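## Task

Pick the cleaner up from its holder. Clean only one LC port: the rightmost column (column 6 of 6 counting from the left), block 6 of 10 counting from the top, hole 1 of 4 counting from the top. Push the cleaner fully in until its body stops, then return the cleaner to its holder. Do not disturb anything else and do not force anything. The robot must not fall over or end up leaning.

## Robot and tools

ROBOT. The robot is a LinearBot. It has a base that can drive in any direction and a column roughly 1.7 m high. A carriage rides up and down the column on lift_m and carries two identical six-joint arms, each ending in a two-finger gripper. The arm bases sit near 0.57 m + lift_m above the floor, and carriage parts hang about 0.15 m below them. A hand can reach 0.78 m from its shoulder, but only about 0.38 m downward. The hand is about 0.16 m long and 0.1 m wide (0.14 m when open). The wrist camera sticks out 0.11 m to one side of the joint 6 axis. The fingertips taper to about 5 mm thick. The parked arm pose is joints 1 to 6 = 0, 0.05, 0.05, 1.45, 0, 0; with both arms parked, the footprint is about 0.85 m wide and 0.65 m long.

CAMERAS. carriage_camera is fixed on the carriage, facing forward and tilted about 20 degrees down. left_wrist_camera and right_wrist_camera look out beyond their fingertips. All images are 672x504 px.

FRAMES. All positions are in metres. In the base frame, the origin is on the floor under the base centre, with x forward, y left and z up. left_hand and right_hand give the point between each hand's pads in this frame. quat_wxyz rotates the base axes into the hand axes: hand z runs along the fingers and hand y is the opening direction. A hand pointing straight up with joints 1, 5 and 6 at 0 reads (1,0,0,0). base_odometry is measured against the start pose and comes from wheel counting only, so slip counts as travel. Heading is in rad, with left positive, in the range -3.142 to 3.142.

move. Every argument is optional.
- base: a single command object, and each value is an offset from the pose in the last reported state. translate_m: -2 to 2 m, forward positive. strafe_m: -2 to 2 m, left positive. rotate_rad: -6.3 to 6.3 rad, counter-clockwise positive.
- joints: a single object keyed by joint name, holding absolute targets (these are not offsets). lift_m: 0 to 1 m. Each arm has keys left_/right_ joint1_rad to joint6_rad and gripper_m.
  - joint1: -2.617 to 3.054; 0 faces forward, positive swings left.
  - joint2 (shoulder): 0 to 3.141; 0 is the upper arm level pointing back, 1.57 upright, 3.14 level pointing forward.
  - joint3 (elbow): 0 to 3.141; 0 is folded, 3.14 straight.
  - joint4 (wrist pitch): -1.57 to 1.57; positive lifts the fingertips.
  - joint5 (wrist yaw): -1.57 to 1.57; positive swings the fingertips right.
  - joint6 (roll): -2.094 to 2.094; positive is clockwise seen from the forearm.
  - gripper_m: 0 to 0.093 m, the gap between the pads.
  Joints you leave out can still be driving toward their old targets.
- speeds: per-action caps. translate_m/strafe_m 0.02 to 0.5 m/s, rotate_rad 0.05 to 1.57 rad/s, lift_m 0.08 to 0.25 m/s; the top of each range is the default.
- min_time_s: 0.1 to 8 s, the shortest duration for every arm and gripper motion.
- cameras: a list of names, or "all". An empty list returns no images.
All motions in one action start at the same time. An action lasts at most 15 s, and a base drive times out after 14 s. An unknown key makes the call invalid, but later calls still run. An out-of-range value gets the call refused. After a refusal, or a stop that blocks the action, the remaining move, wait and finished_scene calls in that reply are skipped.

OTHER TOOLS. wait(seconds 0 to 10) returns the state without sending any new command. zoom_image(camera, region [x0,y0,x1,y1] px, at most 504x504) enlarges part of the latest image. read_manual gives only the licence texts. finished_scene(scene) ends the current scene, using its number, and cannot be undone.

RESULTS. The "move" line reads done, or the worst status among the motions. base_status and joint_status use these words:
- done: for the base, it means the wheels turned the full amount, even if they slipped.
- off_target: the motion stopped short and may still be pushing.
- contact_stop or time_out: the old target is dropped.
- not_followed: the arm's targets were withheld because it would come near itself or the other arm.
- limit_stop_at_motor_heat: a heat stop; send the target again.
on_its_own lists motion you did not command, and "held at" there shows a target, not a reading. The "pictures" line gives the image order. motor_effort is in percent with the peak in brackets, and it can be off by up to half its value. Joint torques are in N m, and joints 1 to 3 wrap at ±28. If lift effort keeps dropping while the lift descends, a hand is resting on something. Gripper readings: about 0 to 0.003 when closed empty; slightly narrower than the object when gripping firmly; to release, command a gap well above the reading.

CAUTIONS. The simulation keeps running while you think, and the robot holds its last command meanwhile. Reported hand positions tend to read higher than the real hand, especially at long reach. Joints can stop short of or overshoot their targets. Moves of 10 cm or more can stray about 2 cm off a straight line unless min_time_s is set. Arms have no contact stop: a blocked arm keeps pressing and then jumps once it is free. The base stops on wheel effort only, and can bend an arm or shove furniture. To get free, back off about 0.2 m along the way you came. Never let the arms hit or squeeze each other. If both arms are withheld, send one arm its current readings with joint 1 turned away from the other, then do the same for the second arm. Tipping risk increases with a high carriage, extended or loaded arms, pushing, and sudden stops; only the images reveal a lean. An arm held outstretched heats up. A MOTOR HOT line appears at 75 °C, and at 100 °C the arm goes limp for 30 to 60 s, so park it to cool. Avoid drops, releasing objects while they move, slams, and hard pushes. The goal must still hold after the scene ends.

Each tool is called after "Emit:" by a JSON object that holds its "fn" and its "kwargs", one argument or row to a line.

## Session

Emit:
{"fn": "move", "kwargs": {

}}

Scene clock: 0.00 s.
Joint torques (N m): no reading
base_odometry: x=+0.000 y=+0.000 heading=+0.000
base_status: not commanded
joint_positions: lift_m=+0.300 left_joint1_rad=-0.012 left_joint2_rad=+0.054 left_joint3_rad=+0.062 left_joint4_rad=+1.408 left_joint5_rad=-0.028 left_joint6_rad=+0.021 left_gripper_m=+0.09396 right_joint1_rad=+0.018 right_joint2_rad=+0.049 right_joint3_rad=+0.056 right_joint4_rad=+1.447 right_joint5_rad=-0.036 right_joint6_rad=+0.026 right_gripper_m=+0.09396
joint_status: not commanded
motor_effort: lift_m=+42 drive_wheels=+0
left_hand: x=+0.2724 y=+0.3164 z=+1.3142 quat_wxyz=(+0.997, -0.013, +0.078, +0.005) (m; base frame)
right_hand: x=+0.2628 y=-0.3054 z=+1.3138 quat_wxyz=(+0.998, -0.018, +0.058, +0.023) (m; base frame)
pictures: carriage_camera, left_wrist_camera, right_wrist_camera

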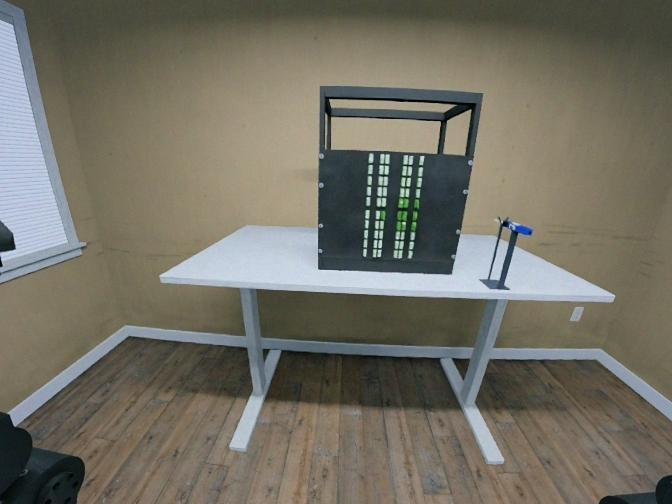

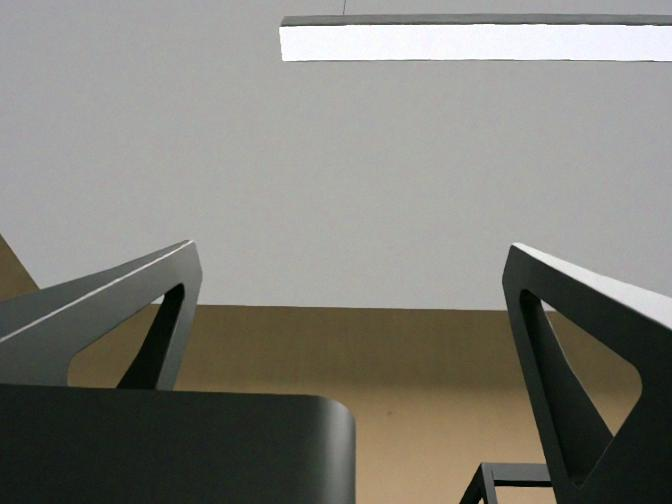

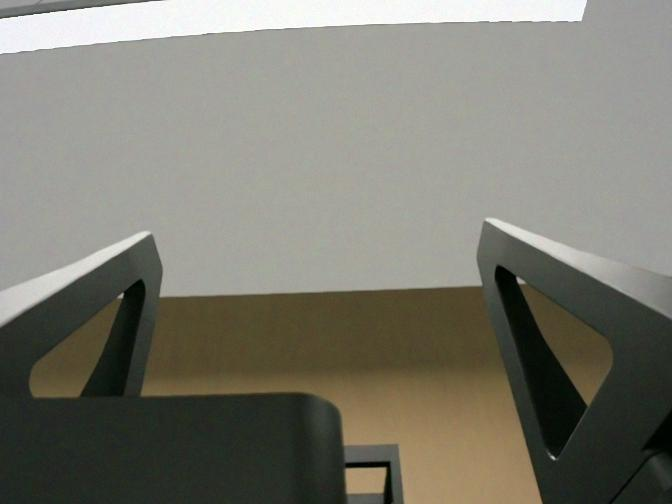

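Emit:
{"fn": "zoom_image", "kwargs": {
  "camera": "carriage_camera",
  "region": [300, 130, 500, 290]
}}

Emit:
{"fn": "zoom_image", "kwargs": {
  "camera": "carriage_camera",
  "region": [460, 200, 560, 300]
}}

Scaled by 2.520.

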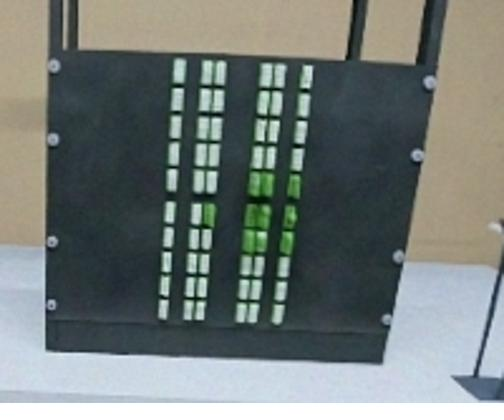

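Scaled by 5.040.

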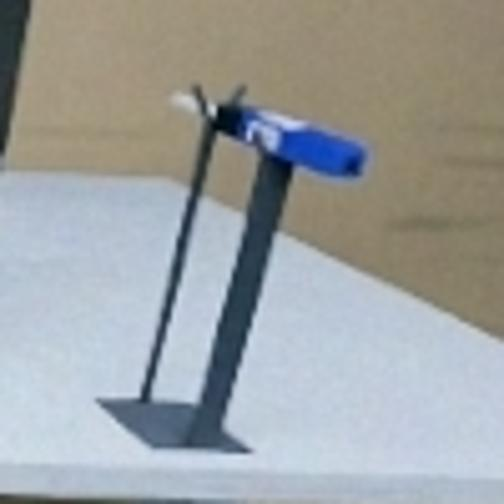

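Emit:
{"fn": "move", "kwargs": {
  "base": {"strafe_m": -0.5},
  "joints": {"lift_m": 0.15, "right_joint1_rad": 0, "right_joint2_rad": 1.3, "right_joint3_rad": 1.3, "right_joint4_rad": 0, "right_joint5_rad": 0, "right_joint6_rad": 0},
  "min_time_s": 3
}}

Scene clock: 33.50 s.
Joint torques (N m): left_arm=[0.12 4.31 5.5 -0.01 0.01 0.02] | right_arm=[-0.1 -5.39 11.21 2.21 0.01 -0.2]
move: done
base_odometry: x=+0.000 y=-0.500 heading=+0.001
base_status: done
joint_positions: lift_m=+0.150 left_joint1_rad=-0.012 left_joint2_rad=+0.054 left_joint3_rad=+0.062 left_joint4_rad=+1.408 left_joint5_rad=-0.028 left_joint6_rad=+0.021 left_gripper_m=+0.09396 right_joint1_rad=+0.004 right_joint2_rad=+1.296 right_joint3_rad=+1.256 right_joint4_rad=+0.003 right_joint5_rad=-0.007 right_joint6_rad=+0.010 right_gripper_m=+0.09396
joint_status: all done
motor_effort: lift_m=+41(42) drive_wheels=-7(22)
left_hand: x=+0.2724 y=+0.3164 z=+1.1642 quat_wxyz=(+0.997, -0.013, +0.078, +0.006) (m; base frame)
right_hand: x=+0.6747 y=-0.3091 z=+1.1407 quat_wxyz=(+0.694, +0.000, +0.720, +0.007) (m; base frame)
pictures: carriage_camera, left_wrist_camera, right_wrist_camera

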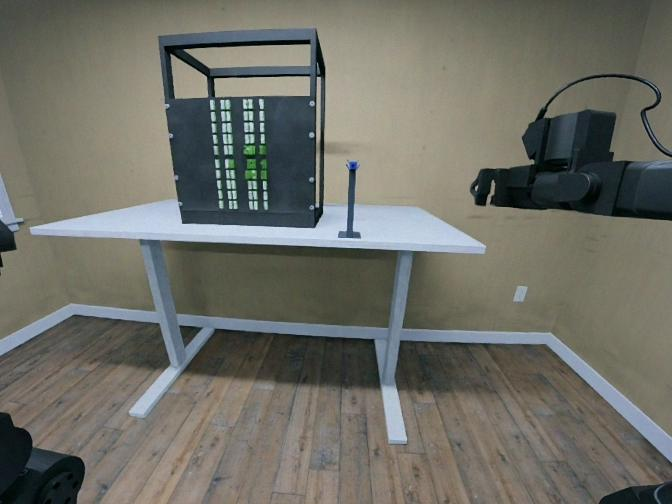

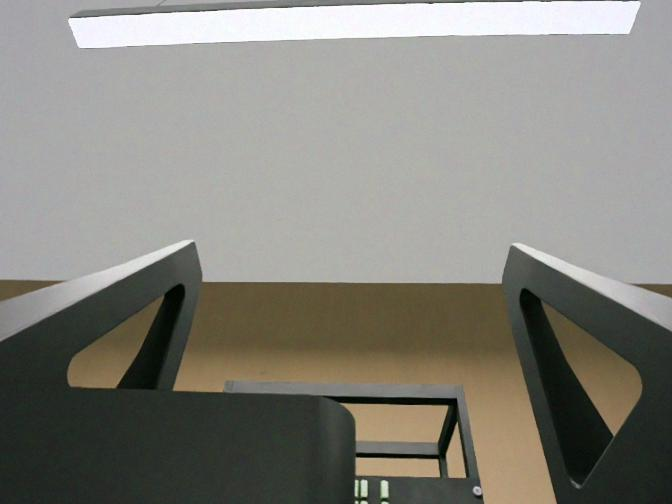

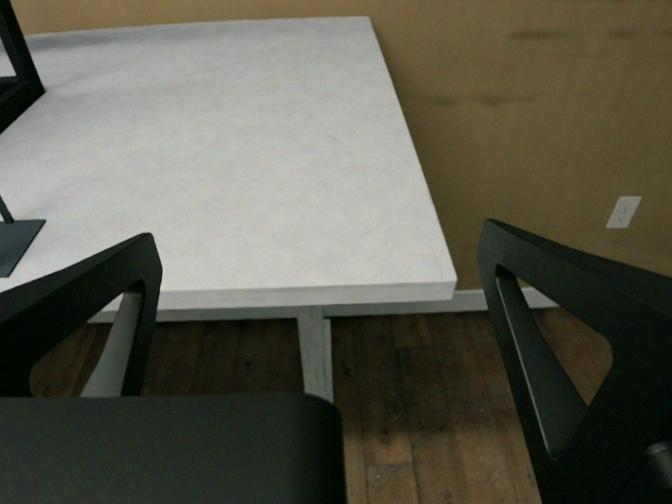

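Emit:
{"fn": "move", "kwargs": {
  "base": {"strafe_m": 0.26},
  "joints": {"lift_m": 0.2}
}}

Emit:
{"fn": "zoom_image", "kwargs": {
  "camera": "carriage_camera",
  "region": [400, 120, 520, 260]
}}

Scene clock: 43.63 s.
Joint torques (N m): left_arm=[0.13 4.42 5.49 0.01 0.02 -0.03] | right_arm=[-0.01 -6.08 9.96 2.31 -0.01 -0.19]
move: done
base_odometry: x=+0.000 y=-0.240 heading=+0.001
base_status: done
joint_positions: lift_m=+0.200 left_joint1_rad=-0.012 left_joint2_rad=+0.054 left_joint3_rad=+0.062 left_joint4_rad=+1.408 left_joint5_rad=-0.028 left_joint6_rad=+0.021 left_gripper_m=+0.09396 right_joint1_rad=+0.003 right_joint2_rad=+1.303 right_joint3_rad=+1.272 right_joint4_rad=-0.007 right_joint5_rad=-0.004 right_joint6_rad=+0.010 right_gripper_m=+0.09396
joint_status: all done
motor_effort: lift_m=+42(51) drive_wheels=-8(19)
left_hand: x=+0.2724 y=+0.3164 z=+1.2142 quat_wxyz=(+0.997, -0.013, +0.078, +0.006) (m; base frame)
right_hand: x=+0.6760 y=-0.3102 z=+1.1928 quat_wxyz=(+0.693, +0.001, +0.720, +0.006) (m; base frame)
pictures: carriage_camera, left_wrist_camera, right_wrist_camera

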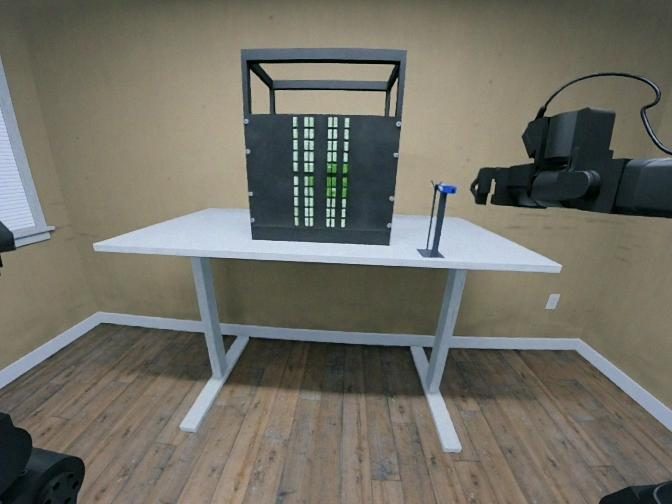

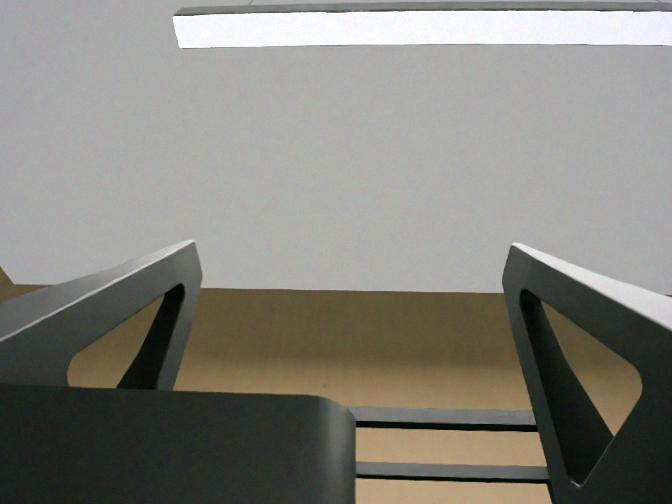

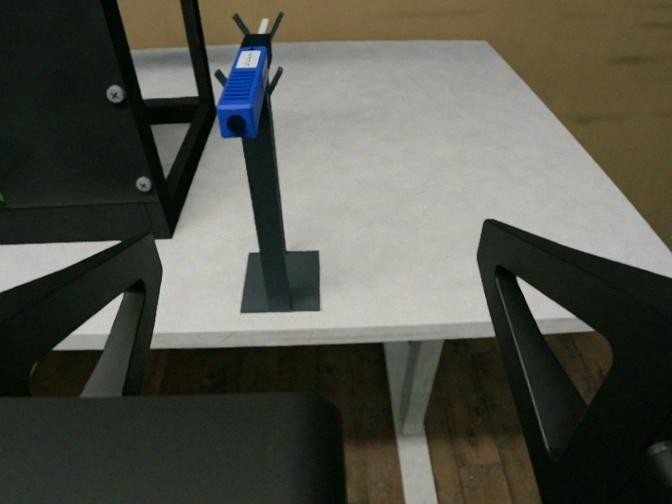

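Scaled by 3.600.

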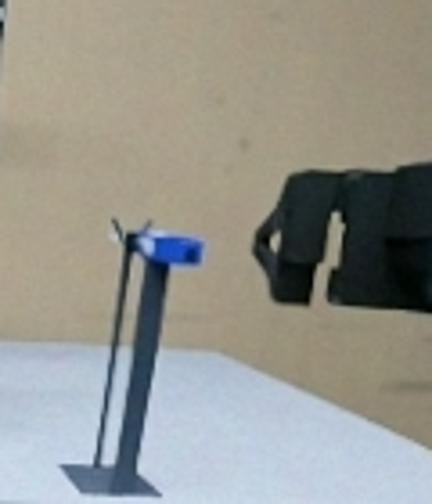

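Emit:
{"fn": "move", "kwargs": {
  "base": {"rotate_rad": 0.1},
  "joints": {"lift_m": 0.165},
  "cameras": []
}}

Emit:
{"fn": "move", "kwargs": {
  "base": {"strafe_m": -0.036},
  "cameras": ["carriage_camera","right_wrist_camera"]
}}

Emit:
{"fn": "zoom_image", "kwargs": {
  "camera": "right_wrist_camera",
  "region": [200, 0, 440, 180]
}}

Emit:
{"fn": "zoom_image", "kwargs": {
  "camera": "carriage_camera",
  "region": [400, 120, 520, 260]
}}

Scene clock: 68.20 s.
Joint torques (N m): left_arm=[0.09 4.27 5.5 0 0.01 0] | right_arm=[0.01 -6.11 9.89 2.4 -0.02 -0.19]
move: done
base_odometry: x=+0.000 y=-0.240 heading=+0.101
base_status: done
joint_positions: lift_m=+0.165 left_joint1_rad=-0.012 left_joint2_rad=+0.054 left_joint3_rad=+0.062 left_joint4_rad=+1.407 left_joint5_rad=-0.028 left_joint6_rad=+0.021 left_gripper_m=+0.09396 right_joint1_rad=+0.003 right_joint2_rad=+1.303 right_joint3_rad=+1.273 right_joint4_rad=-0.014 right_joint5_rad=-0.004 right_joint6_rad=+0.009 right_gripper_m=+0.09396
joint_status: all done
motor_effort: lift_m=+41(42) drive_wheels=-5(11)
left_hand: x=+0.2726 y=+0.3164 z=+1.1792 quat_wxyz=(+0.997, -0.013, +0.078, +0.006) (m; base frame)
right_hand: x=+0.6760 y=-0.3103 z=+1.1564 quat_wxyz=(+0.691, +0.001, +0.723, +0.005) (m; base frame)
pictures: none
No camera images: "cameras" was empty.

Scene clock: 69.27 s.
Joint torques (N m): left_arm=[0.14 4.26 5.55 -0.01 -0.02 -0.01] | right_arm=[0.21 -6.11 9.85 2.39 0 -0.2]
move: done
base_odometry: x=+0.004 y=-0.276 heading=+0.102
base_status: done
joint_positions: lift_m=+0.165 left_joint1_rad=-0.012 left_joint2_rad=+0.054 left_joint3_rad=+0.062 left_joint4_rad=+1.407 left_joint5_rad=-0.028 left_joint6_rad=+0.021 left_gripper_m=+0.09396 right_joint1_rad=+0.001 right_joint2_rad=+1.303 right_joint3_rad=+1.273 right_joint4_rad=-0.014 right_joint5_rad=-0.003 right_joint6_rad=+0.009 right_gripper_m=+0.09396
joint_status: not commanded
motor_effort: lift_m=+41(42) drive_wheels=-2(17)
left_hand: x=+0.2726 y=+0.3164 z=+1.1792 quat_wxyz=(+0.997, -0.013, +0.078, +0.006) (m; base frame)
right_hand: x=+0.6760 y=-0.3113 z=+1.1564 quat_wxyz=(+0.691, +0.002, +0.723, +0.004) (m; base frame)
pictures: carriage_camera, right_wrist_camera

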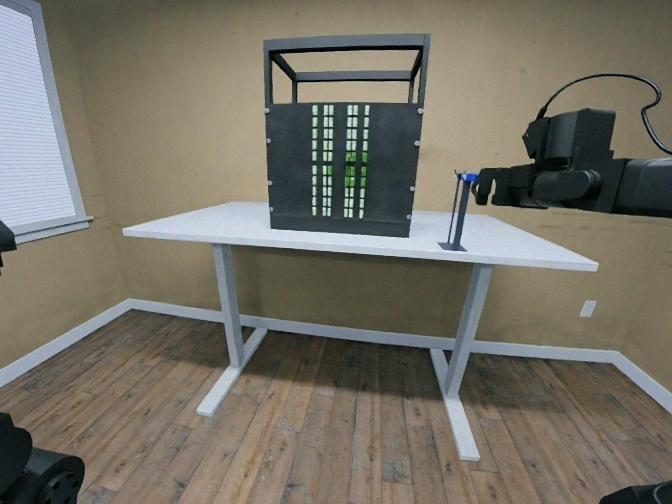

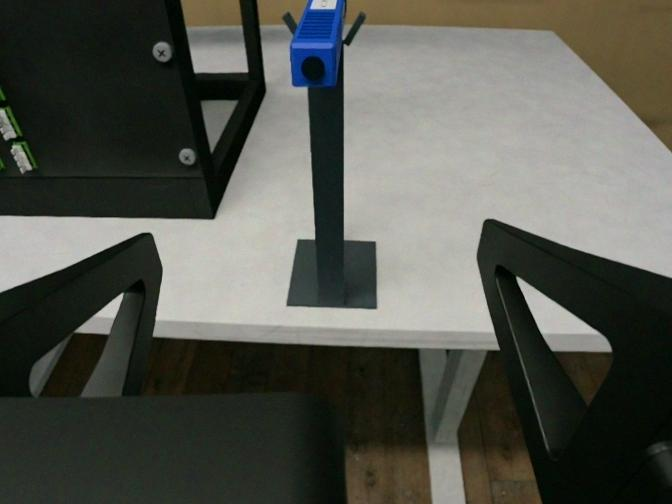

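Scaled by 2.100.

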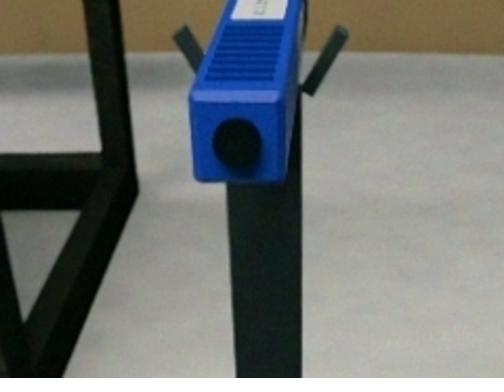

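Scaled by 3.600.

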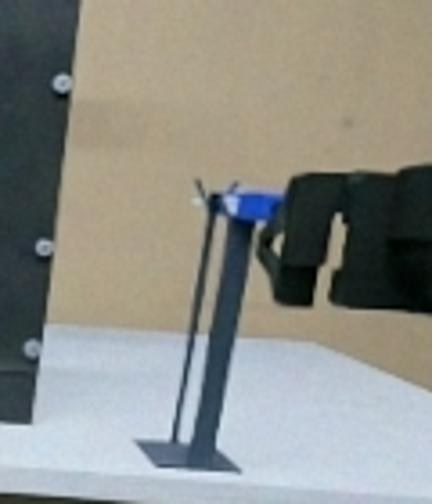

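Emit:
{"fn": "move", "kwargs": {
  "base": {"translate_m": 0.06},
  "joints": {"lift_m": 0.187, "right_joint1_rad": 0.01},
  "speeds": {"translate_m": 0.05},
  "cameras": ["carriage_camera","right_wrist_camera"]
}}

Emit:
{"fn": "zoom_image", "kwargs": {
  "camera": "right_wrist_camera",
  "region": [200, 60, 440, 240]
}}

Emit:
{"fn": "zoom_image", "kwargs": {
  "camera": "carriage_camera",
  "region": [400, 120, 520, 260]
}}

Scene clock: 80.30 s.
Joint torques (N m): left_arm=[0.09 4.21 5.57 0 -0.03 0.01] | right_arm=[0.72 -6.13 9.8 2.34 -0.02 -0.19]
move: done
base_odometry: x=+0.064 y=-0.270 heading=+0.101
base_status: done
joint_positions: lift_m=+0.187 left_joint1_rad=-0.012 left_joint2_rad=+0.054 left_joint3_rad=+0.062 left_joint4_rad=+1.408 left_joint5_rad=-0.028 left_joint6_rad=+0.021 left_gripper_m=+0.09396 right_joint1_rad=+0.005 right_joint2_rad=+1.303 right_joint3_rad=+1.274 right_joint4_rad=-0.009 right_joint5_rad=-0.003 right_joint6_rad=+0.009 right_gripper_m=+0.09396
joint_status: all done
motor_effort: lift_m=+40(51) drive_wheels=-9(14)
left_hand: x=+0.2725 y=+0.3164 z=+1.2013 quat_wxyz=(+0.997, -0.013, +0.078, +0.006) (m; base frame)
right_hand: x=+0.6760 y=-0.3092 z=+1.1801 quat_wxyz=(+0.693, +0.000, +0.721, +0.006) (m; base frame)
pictures: carriage_camera, right_wrist_camera

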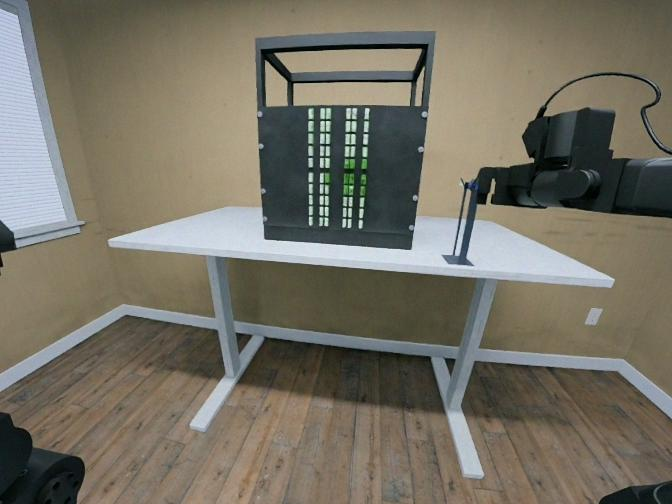

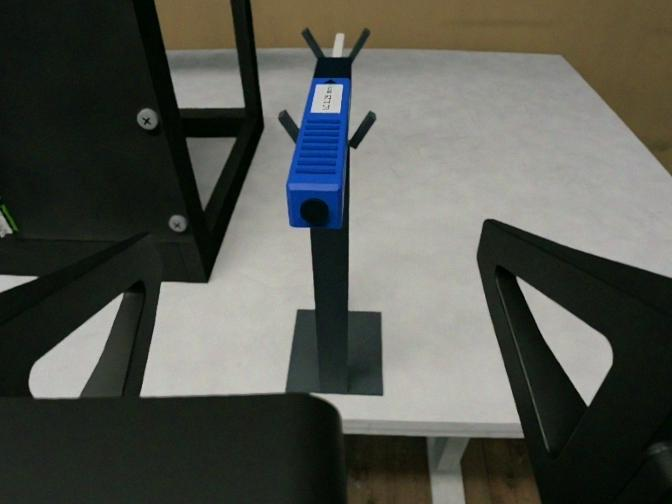

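Scaled by 2.100.

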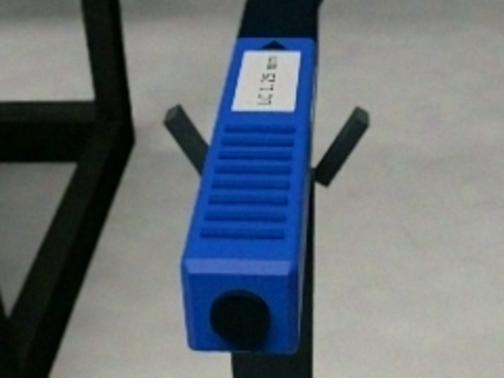

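Scaled by 3.600.

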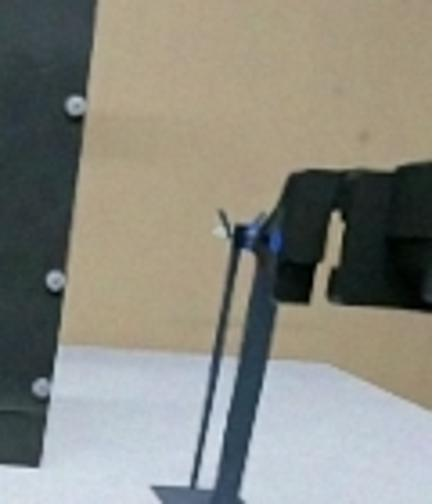

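Emit:
{"fn": "zoom_image", "kwargs": {
  "camera": "carriage_camera",
  "region": [455, 165, 505, 210]
}}

Scaled by 10.080.

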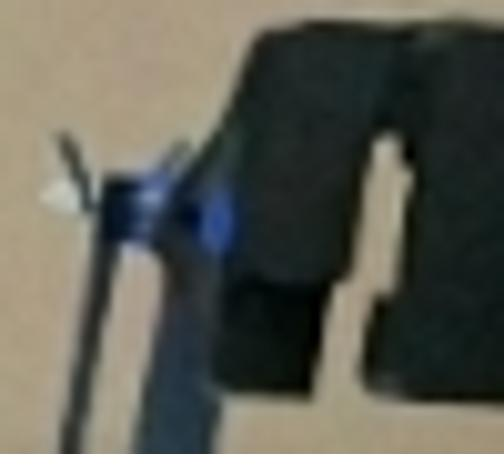

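Emit:
{"fn": "move", "kwargs": {
  "base": {"translate_m": 0.03},
  "joints": {"right_joint1_rad": 0.028, "right_joint5_rad": 0.055},
  "speeds": {"translate_m": 0.05},
  "cameras": ["carriage_camera","right_wrist_camera"]
}}

Emit:
{"fn": "zoom_image", "kwargs": {
  "camera": "right_wrist_camera",
  "region": [120, 100, 520, 400]
}}

Emit:
{"fn": "zoom_image", "kwargs": {
  "camera": "carriage_camera",
  "region": [455, 165, 505, 210]
}}

Scene clock: 107.47 s.
Joint torques (N m): left_arm=[0.09 4.26 5.55 0.01 -0.01 -0.03] | right_arm=[0.62 -6.15 9.76 2.34 0.03 -0.19]
move: done
base_odometry: x=+0.093 y=-0.267 heading=+0.101
base_status: done
joint_positions: lift_m=+0.187 left_joint1_rad=-0.012 left_joint2_rad=+0.054 left_joint3_rad=+0.062 left_joint4_rad=+1.408 left_joint5_rad=-0.028 left_joint6_rad=+0.021 left_gripper_m=+0.09396 right_joint1_rad=+0.024 right_joint2_rad=+1.303 right_joint3_rad=+1.274 right_joint4_rad=-0.009 right_joint5_rad=+0.047 right_joint6_rad=+0.009 right_gripper_m=+0.09396
joint_status: all done
motor_effort: lift_m=+40(41) drive_wheels=-7(16)
left_hand: x=+0.2725 y=+0.3164 z=+1.2013 quat_wxyz=(+0.997, -0.013, +0.078, +0.006) (m; base frame)
right_hand: x=+0.6759 y=-0.3095 z=+1.1801 quat_wxyz=(+0.693, +0.011, +0.721, -0.005) (m; base frame)
pictures: carriage_camera, right_wrist_camera

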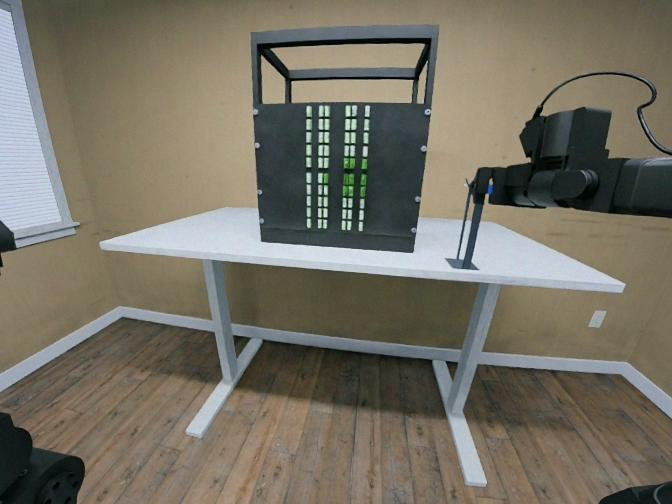

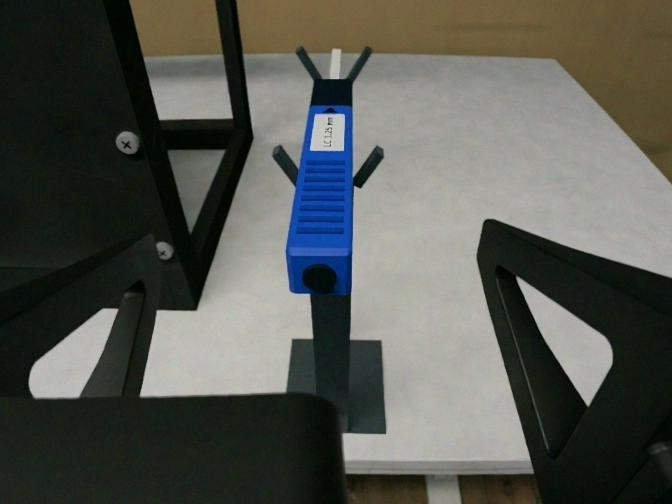

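Scaled by 1.260.

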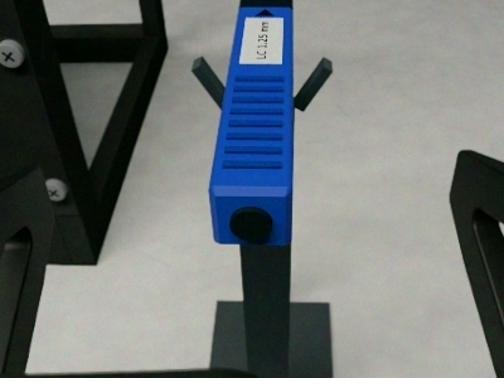

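Scaled by 10.080.

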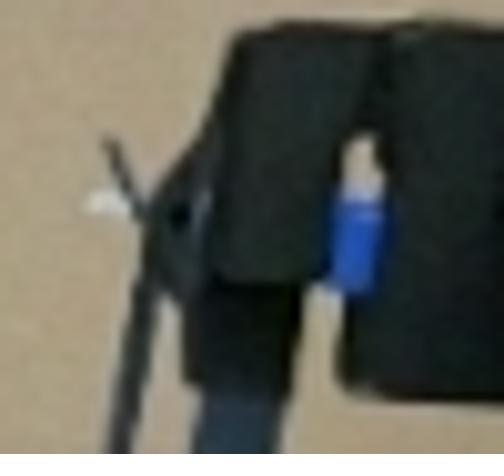

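Emit:
{"fn": "move", "kwargs": {
  "base": {"translate_m": 0.013},
  "joints": {"right_joint1_rad": 0.035, "right_joint5_rad": 0.075},
  "speeds": {"translate_m": 0.03},
  "cameras": ["right_wrist_camera"]
}}

Emit:
{"fn": "move", "kwargs": {
  "joints": {"right_gripper_m": 0.03},
  "min_time_s": 2,
  "cameras": ["right_wrist_camera"]
}}

Scene clock: 120.73 s.
Joint torques (N m): left_arm=[0.02 4.3 5.57 -0.02 -0.03 -0.02] | right_arm=[0.84 -6.09 9.77 2.32 0.05 -0.19]
move: done
base_odometry: x=+0.106 y=-0.266 heading=+0.100
base_status: done
joint_positions: lift_m=+0.187 left_joint1_rad=-0.012 left_joint2_rad=+0.054 left_joint3_rad=+0.062 left_joint4_rad=+1.408 left_joint5_rad=-0.028 left_joint6_rad=+0.021 left_gripper_m=+0.09396 right_joint1_rad=+0.029 right_joint2_rad=+1.303 right_joint3_rad=+1.274 right_joint4_rad=-0.009 right_joint5_rad=+0.067 right_joint6_rad=+0.009 right_gripper_m=+0.09396
joint_status: all done
motor_effort: lift_m=+40(41) drive_wheels=-6(10)
left_hand: x=+0.2724 y=+0.3164 z=+1.2013 quat_wxyz=(+0.997, -0.013, +0.078, +0.006) (m; base frame)
right_hand: x=+0.6758 y=-0.3107 z=+1.1801 quat_wxyz=(+0.693, +0.016, +0.721, -0.011) (m; base frame)
pictures: right_wrist_camera

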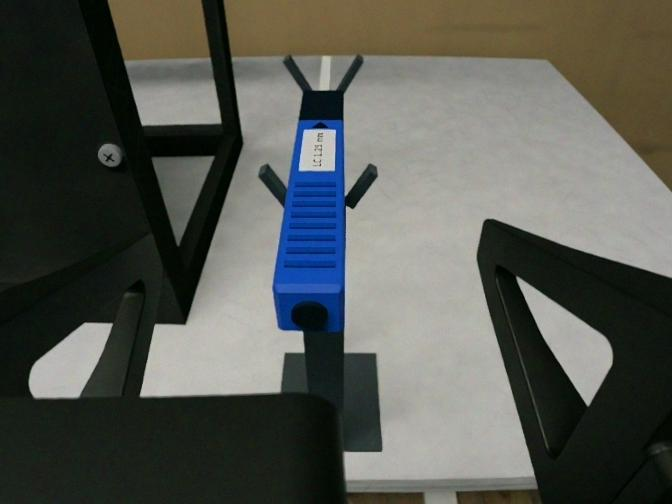

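Scene clock: 123.00 s.
Joint torques (N m): left_arm=[0.08 4.49 5.49 0.01 -0.03 0] | right_arm=[0.83 -6.15 9.8 2.33 0.03 -0.19]
move: done
base_odometry: x=+0.106 y=-0.266 heading=+0.100
base_status: not commanded
joint_positions: lift_m=+0.187 left_joint1_rad=-0.012 left_joint2_rad=+0.054 left_joint3_rad=+0.062 left_joint4_rad=+1.408 left_joint5_rad=-0.028 left_joint6_rad=+0.021 left_gripper_m=+0.09396 right_joint1_rad=+0.029 right_joint2_rad=+1.303 right_joint3_rad=+1.274 right_joint4_rad=-0.009 right_joint5_rad=+0.067 right_joint6_rad=+0.009 right_gripper_m=+0.03010
joint_status: all done
motor_effort: lift_m=+40(41) drive_wheels=-6(6)
left_hand: x=+0.2724 y=+0.3164 z=+1.2013 quat_wxyz=(+0.997, -0.013, +0.078, +0.006) (m; base frame)
right_hand: x=+0.6758 y=-0.3107 z=+1.1801 quat_wxyz=(+0.693, +0.016, +0.721, -0.011) (m; base frame)
pictures: right_wrist_camera

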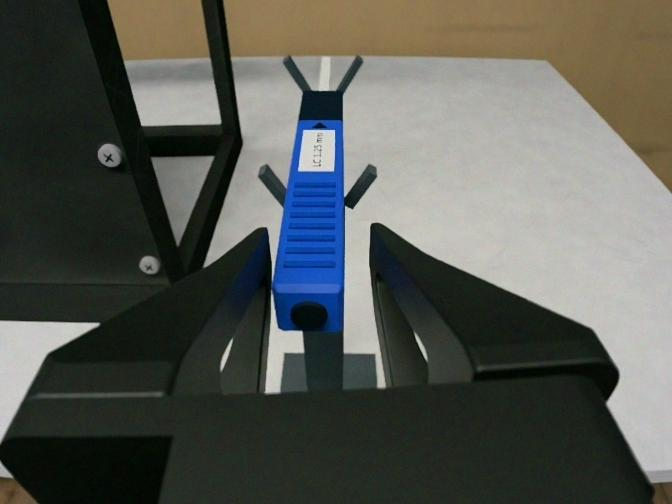

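Emit:
{"fn": "move", "kwargs": {
  "joints": {"right_joint1_rad": 0.044, "right_joint5_rad": 0.085},
  "cameras": ["right_wrist_camera"]
}}

Emit:
{"fn": "zoom_image", "kwargs": {
  "camera": "right_wrist_camera",
  "region": [220, 30, 420, 350]
}}

Emit:
{"fn": "zoom_image", "kwargs": {
  "camera": "right_wrist_camera",
  "region": [230, 180, 410, 340]
}}

Scene clock: 127.63 s.
Joint torques (N m): left_arm=[0.14 4.26 5.53 0.01 -0.01 0] | right_arm=[0.75 -6.12 9.78 2.34 0.03 -0.2]
move: done
base_odometry: x=+0.106 y=-0.266 heading=+0.100
base_status: not commanded
joint_positions: lift_m=+0.187 left_joint1_rad=-0.012 left_joint2_rad=+0.054 left_joint3_rad=+0.062 left_joint4_rad=+1.408 left_joint5_rad=-0.028 left_joint6_rad=+0.021 left_gripper_m=+0.09396 right_joint1_rad=+0.040 right_joint2_rad=+1.303 right_joint3_rad=+1.274 right_joint4_rad=-0.009 right_joint5_rad=+0.076 right_joint6_rad=+0.009 right_gripper_m=+0.03009
joint_status: all done
motor_effort: lift_m=+40(41) drive_wheels=-6(6)
left_hand: x=+0.2724 y=+0.3164 z=+1.2013 quat_wxyz=(+0.997, -0.013, +0.078, +0.006) (m; base frame)
right_hand: x=+0.6757 y=-0.3076 z=+1.1801 quat_wxyz=(+0.693, +0.015, +0.721, -0.010) (m; base frame)
pictures: right_wrist_camera

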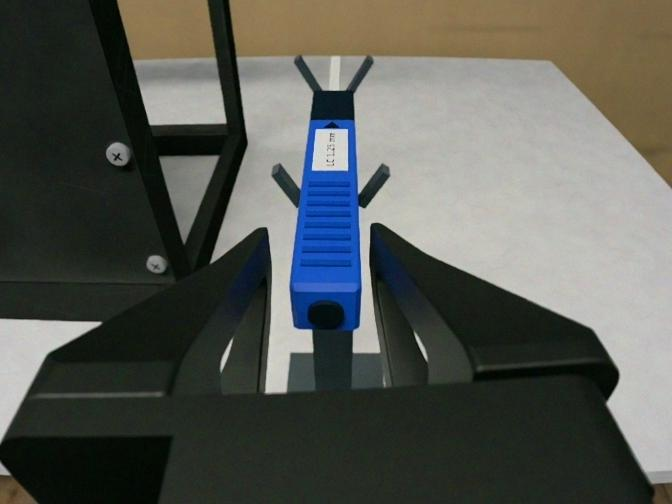

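Scaled by 1.575.

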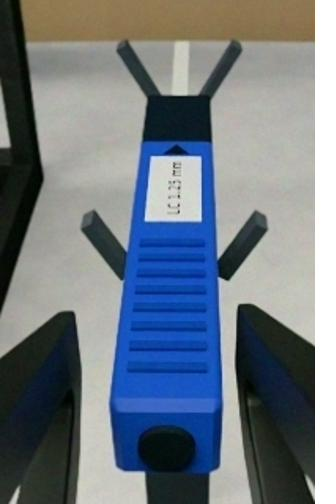

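Scaled by 2.800.

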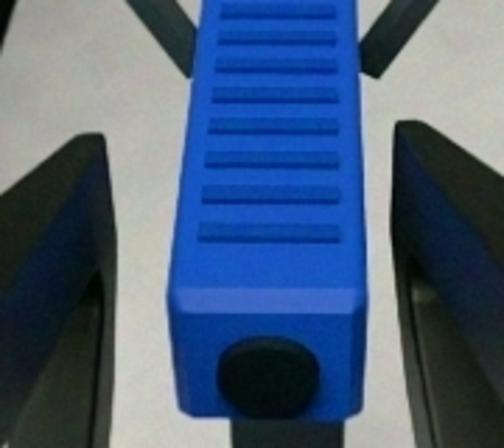

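Emit:
{"fn": "move", "kwargs": {
  "base": {"translate_m": 0.006},
  "joints": {"right_joint1_rad": 0.030, "right_joint5_rad": 0.08},
  "speeds": {"translate_m": 0.03},
  "cameras": ["right_wrist_camera"]
}}

Emit:
{"fn": "zoom_image", "kwargs": {
  "camera": "right_wrist_camera",
  "region": [220, 180, 420, 350]
}}

Scene clock: 130.60 s.
Joint torques (N m): left_arm=[0.02 4.51 5.46 -0.02 -0.03 0] | right_arm=[-0.25 -6.13 9.77 2.35 -0.02 -0.18]
move: done
base_odometry: x=+0.112 y=-0.265 heading=+0.100
base_status: done
joint_positions: lift_m=+0.187 left_joint1_rad=-0.012 left_joint2_rad=+0.054 left_joint3_rad=+0.062 left_joint4_rad=+1.408 left_joint5_rad=-0.028 left_joint6_rad=+0.021 left_gripper_m=+0.09396 right_joint1_rad=+0.035 right_joint2_rad=+1.303 right_joint3_rad=+1.274 right_joint4_rad=-0.009 right_joint5_rad=+0.078 right_joint6_rad=+0.009 right_gripper_m=+0.03009
joint_status: all done
motor_effort: lift_m=+40(41) drive_wheels=-5(14)
left_hand: x=+0.2725 y=+0.3164 z=+1.2013 quat_wxyz=(+0.997, -0.013, +0.078, +0.006) (m; base frame)
right_hand: x=+0.6757 y=-0.3099 z=+1.1801 quat_wxyz=(+0.693, +0.018, +0.720, -0.013) (m; base frame)
pictures: right_wrist_camera

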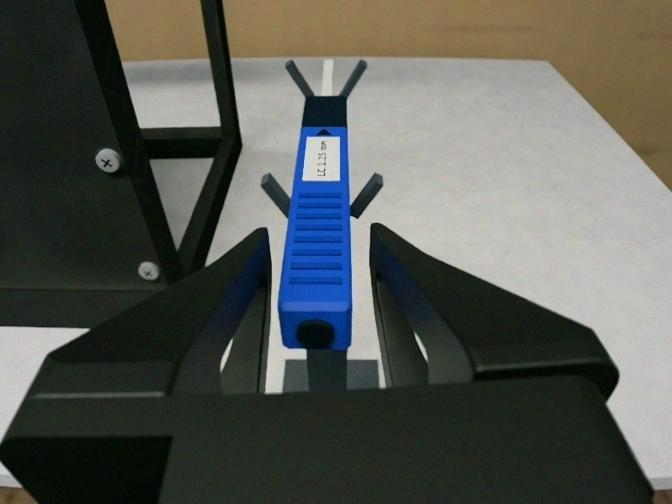

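Scaled by 2.520.

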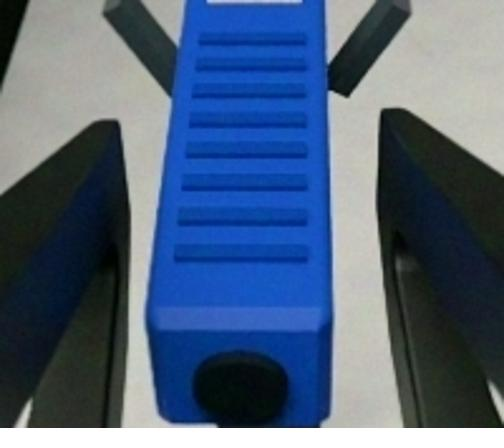

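Emit:
{"fn": "move", "kwargs": {
  "joints": {"right_gripper_m": 0.012},
  "min_time_s": 3,
  "cameras": ["right_wrist_camera"]
}}

Emit:
{"fn": "zoom_image", "kwargs": {
  "camera": "right_wrist_camera",
  "region": [220, 30, 420, 350]
}}

Scene clock: 135.97 s.
Joint torques (N m): left_arm=[-0.01 4.3 5.56 -0.01 0 -0.01] | right_arm=[-0.23 -6.15 9.8 2.33 -0.05 -0.19]
move: off_target
base_odometry: x=+0.112 y=-0.265 heading=+0.100
base_status: not commanded
joint_positions: lift_m=+0.187 left_joint1_rad=-0.012 left_joint2_rad=+0.054 left_joint3_rad=+0.062 left_joint4_rad=+1.408 left_joint5_rad=-0.028 left_joint6_rad=+0.021 left_gripper_m=+0.09396 right_joint1_rad=+0.035 right_joint2_rad=+1.303 right_joint3_rad=+1.274 right_joint4_rad=-0.009 right_joint5_rad=+0.081 right_joint6_rad=+0.009 right_gripper_m=+0.01813
joint_status: right_gripper_m off_target (ended at +0.01815, target +0.01200)
motor_effort: lift_m=+40(41) drive_wheels=-5(5)
left_hand: x=+0.2725 y=+0.3164 z=+1.2013 quat_wxyz=(+0.997, -0.013, +0.078, +0.006) (m; base frame)
right_hand: x=+0.6757 y=-0.3104 z=+1.1801 quat_wxyz=(+0.693, +0.019, +0.720, -0.014) (m; base frame)
pictures: right_wrist_camera

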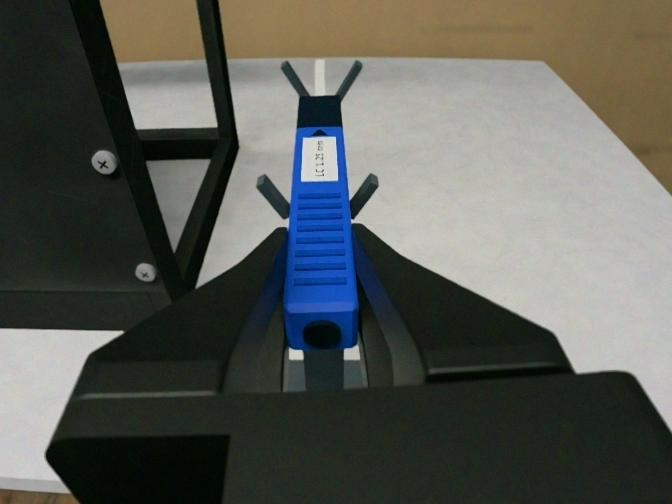

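Scaled by 1.575.

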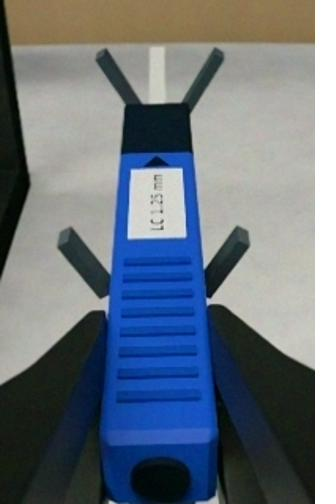

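Emit:
{"fn": "move", "kwargs": {
  "joints": {"lift_m": 0.247},
  "speeds": {"lift_m": 0.08},
  "cameras": ["right_wrist_camera"]
}}

Emit:
{"fn": "move", "kwargs": {
  "base": {"translate_m": -0.15},
  "speeds": {"translate_m": 0.1}
}}

Emit:
{"fn": "zoom_image", "kwargs": {
  "camera": "carriage_camera",
  "region": [240, 70, 440, 270]
}}

Scene clock: 140.27 s.
Joint torques (N m): left_arm=[0.09 4.12 5.61 -0.05 -0.01 -0.02] | right_arm=[-0.23 -6.17 9.78 2.37 -0.06 -0.19]
move: done
base_odometry: x=+0.112 y=-0.265 heading=+0.100
base_status: not commanded
joint_positions: lift_m=+0.247 left_joint1_rad=-0.012 left_joint2_rad=+0.054 left_joint3_rad=+0.062 left_joint4_rad=+1.408 left_joint5_rad=-0.028 left_joint6_rad=+0.021 left_gripper_m=+0.09396 right_joint1_rad=+0.035 right_joint2_rad=+1.304 right_joint3_rad=+1.274 right_joint4_rad=-0.013 right_joint5_rad=+0.081 right_joint6_rad=+0.009 right_gripper_m=+0.01811
joint_status: all done
motor_effort: lift_m=+41(51) drive_wheels=+2(5)
left_hand: x=+0.2725 y=+0.3164 z=+1.2612 quat_wxyz=(+0.997, -0.013, +0.078, +0.006) (m; base frame)
right_hand: x=+0.6758 y=-0.3106 z=+1.2391 quat_wxyz=(+0.692, +0.019, +0.722, -0.014) (m; base frame)
pictures: right_wrist_camera

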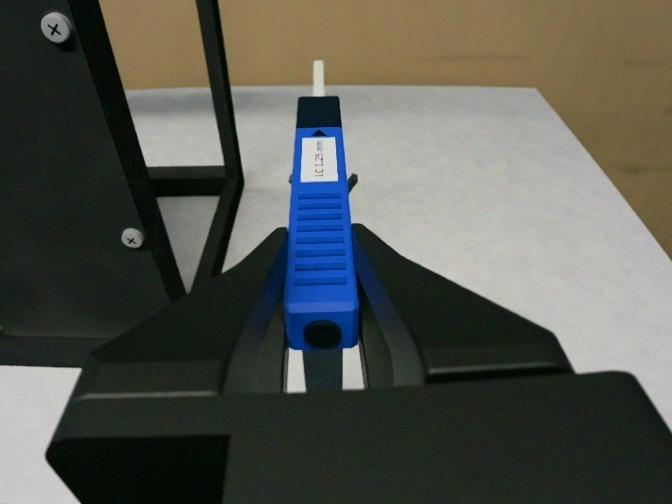

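Scene clock: 142.47 s.
Joint torques (N m): left_arm=[0.05 4.49 5.42 0.01 0 -0.02] | right_arm=[-0.16 -6.16 9.73 2.37 -0.06 -0.19]
move: done
base_odometry: x=-0.037 y=-0.280 heading=+0.100
base_status: done
joint_positions: lift_m=+0.247 left_joint1_rad=-0.012 left_joint2_rad=+0.054 left_joint3_rad=+0.062 left_joint4_rad=+1.407 left_joint5_rad=-0.028 left_joint6_rad=+0.021 left_gripper_m=+0.09396 right_joint1_rad=+0.035 right_joint2_rad=+1.304 right_joint3_rad=+1.274 right_joint4_rad=-0.013 right_joint5_rad=+0.081 right_joint6_rad=+0.009 right_gripper_m=+0.01811
joint_status: not commanded
motor_effort: lift_m=+41(41) drive_wheels=-4(18)
left_hand: x=+0.2727 y=+0.3164 z=+1.2612 quat_wxyz=(+0.997, -0.013, +0.078, +0.006) (m; base frame)
right_hand: x=+0.6758 y=-0.3107 z=+1.2390 quat_wxyz=(+0.692, +0.019, +0.722, -0.014) (m; base frame)
pictures: carriage_camera, left_wrist_camera, right_wrist_camera

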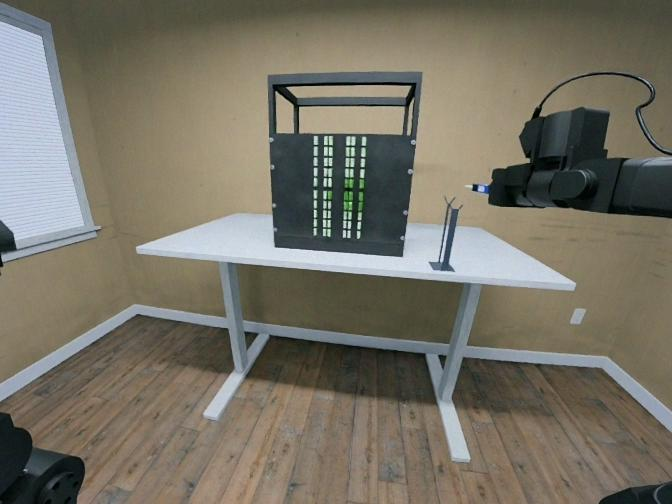

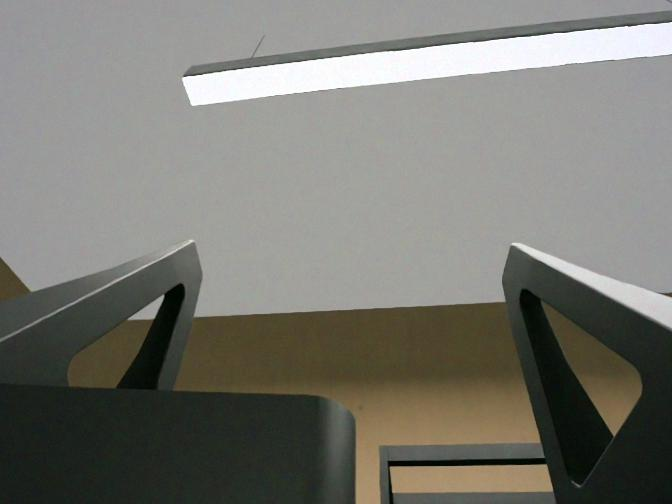

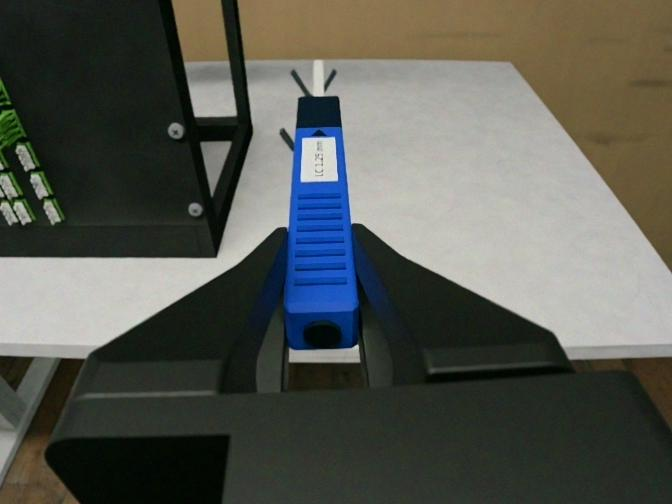

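Scaled by 2.520.

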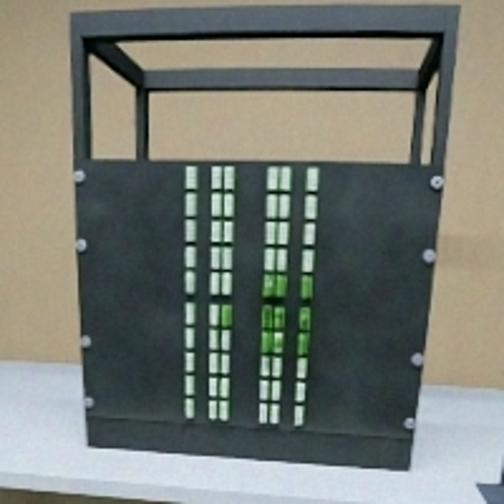

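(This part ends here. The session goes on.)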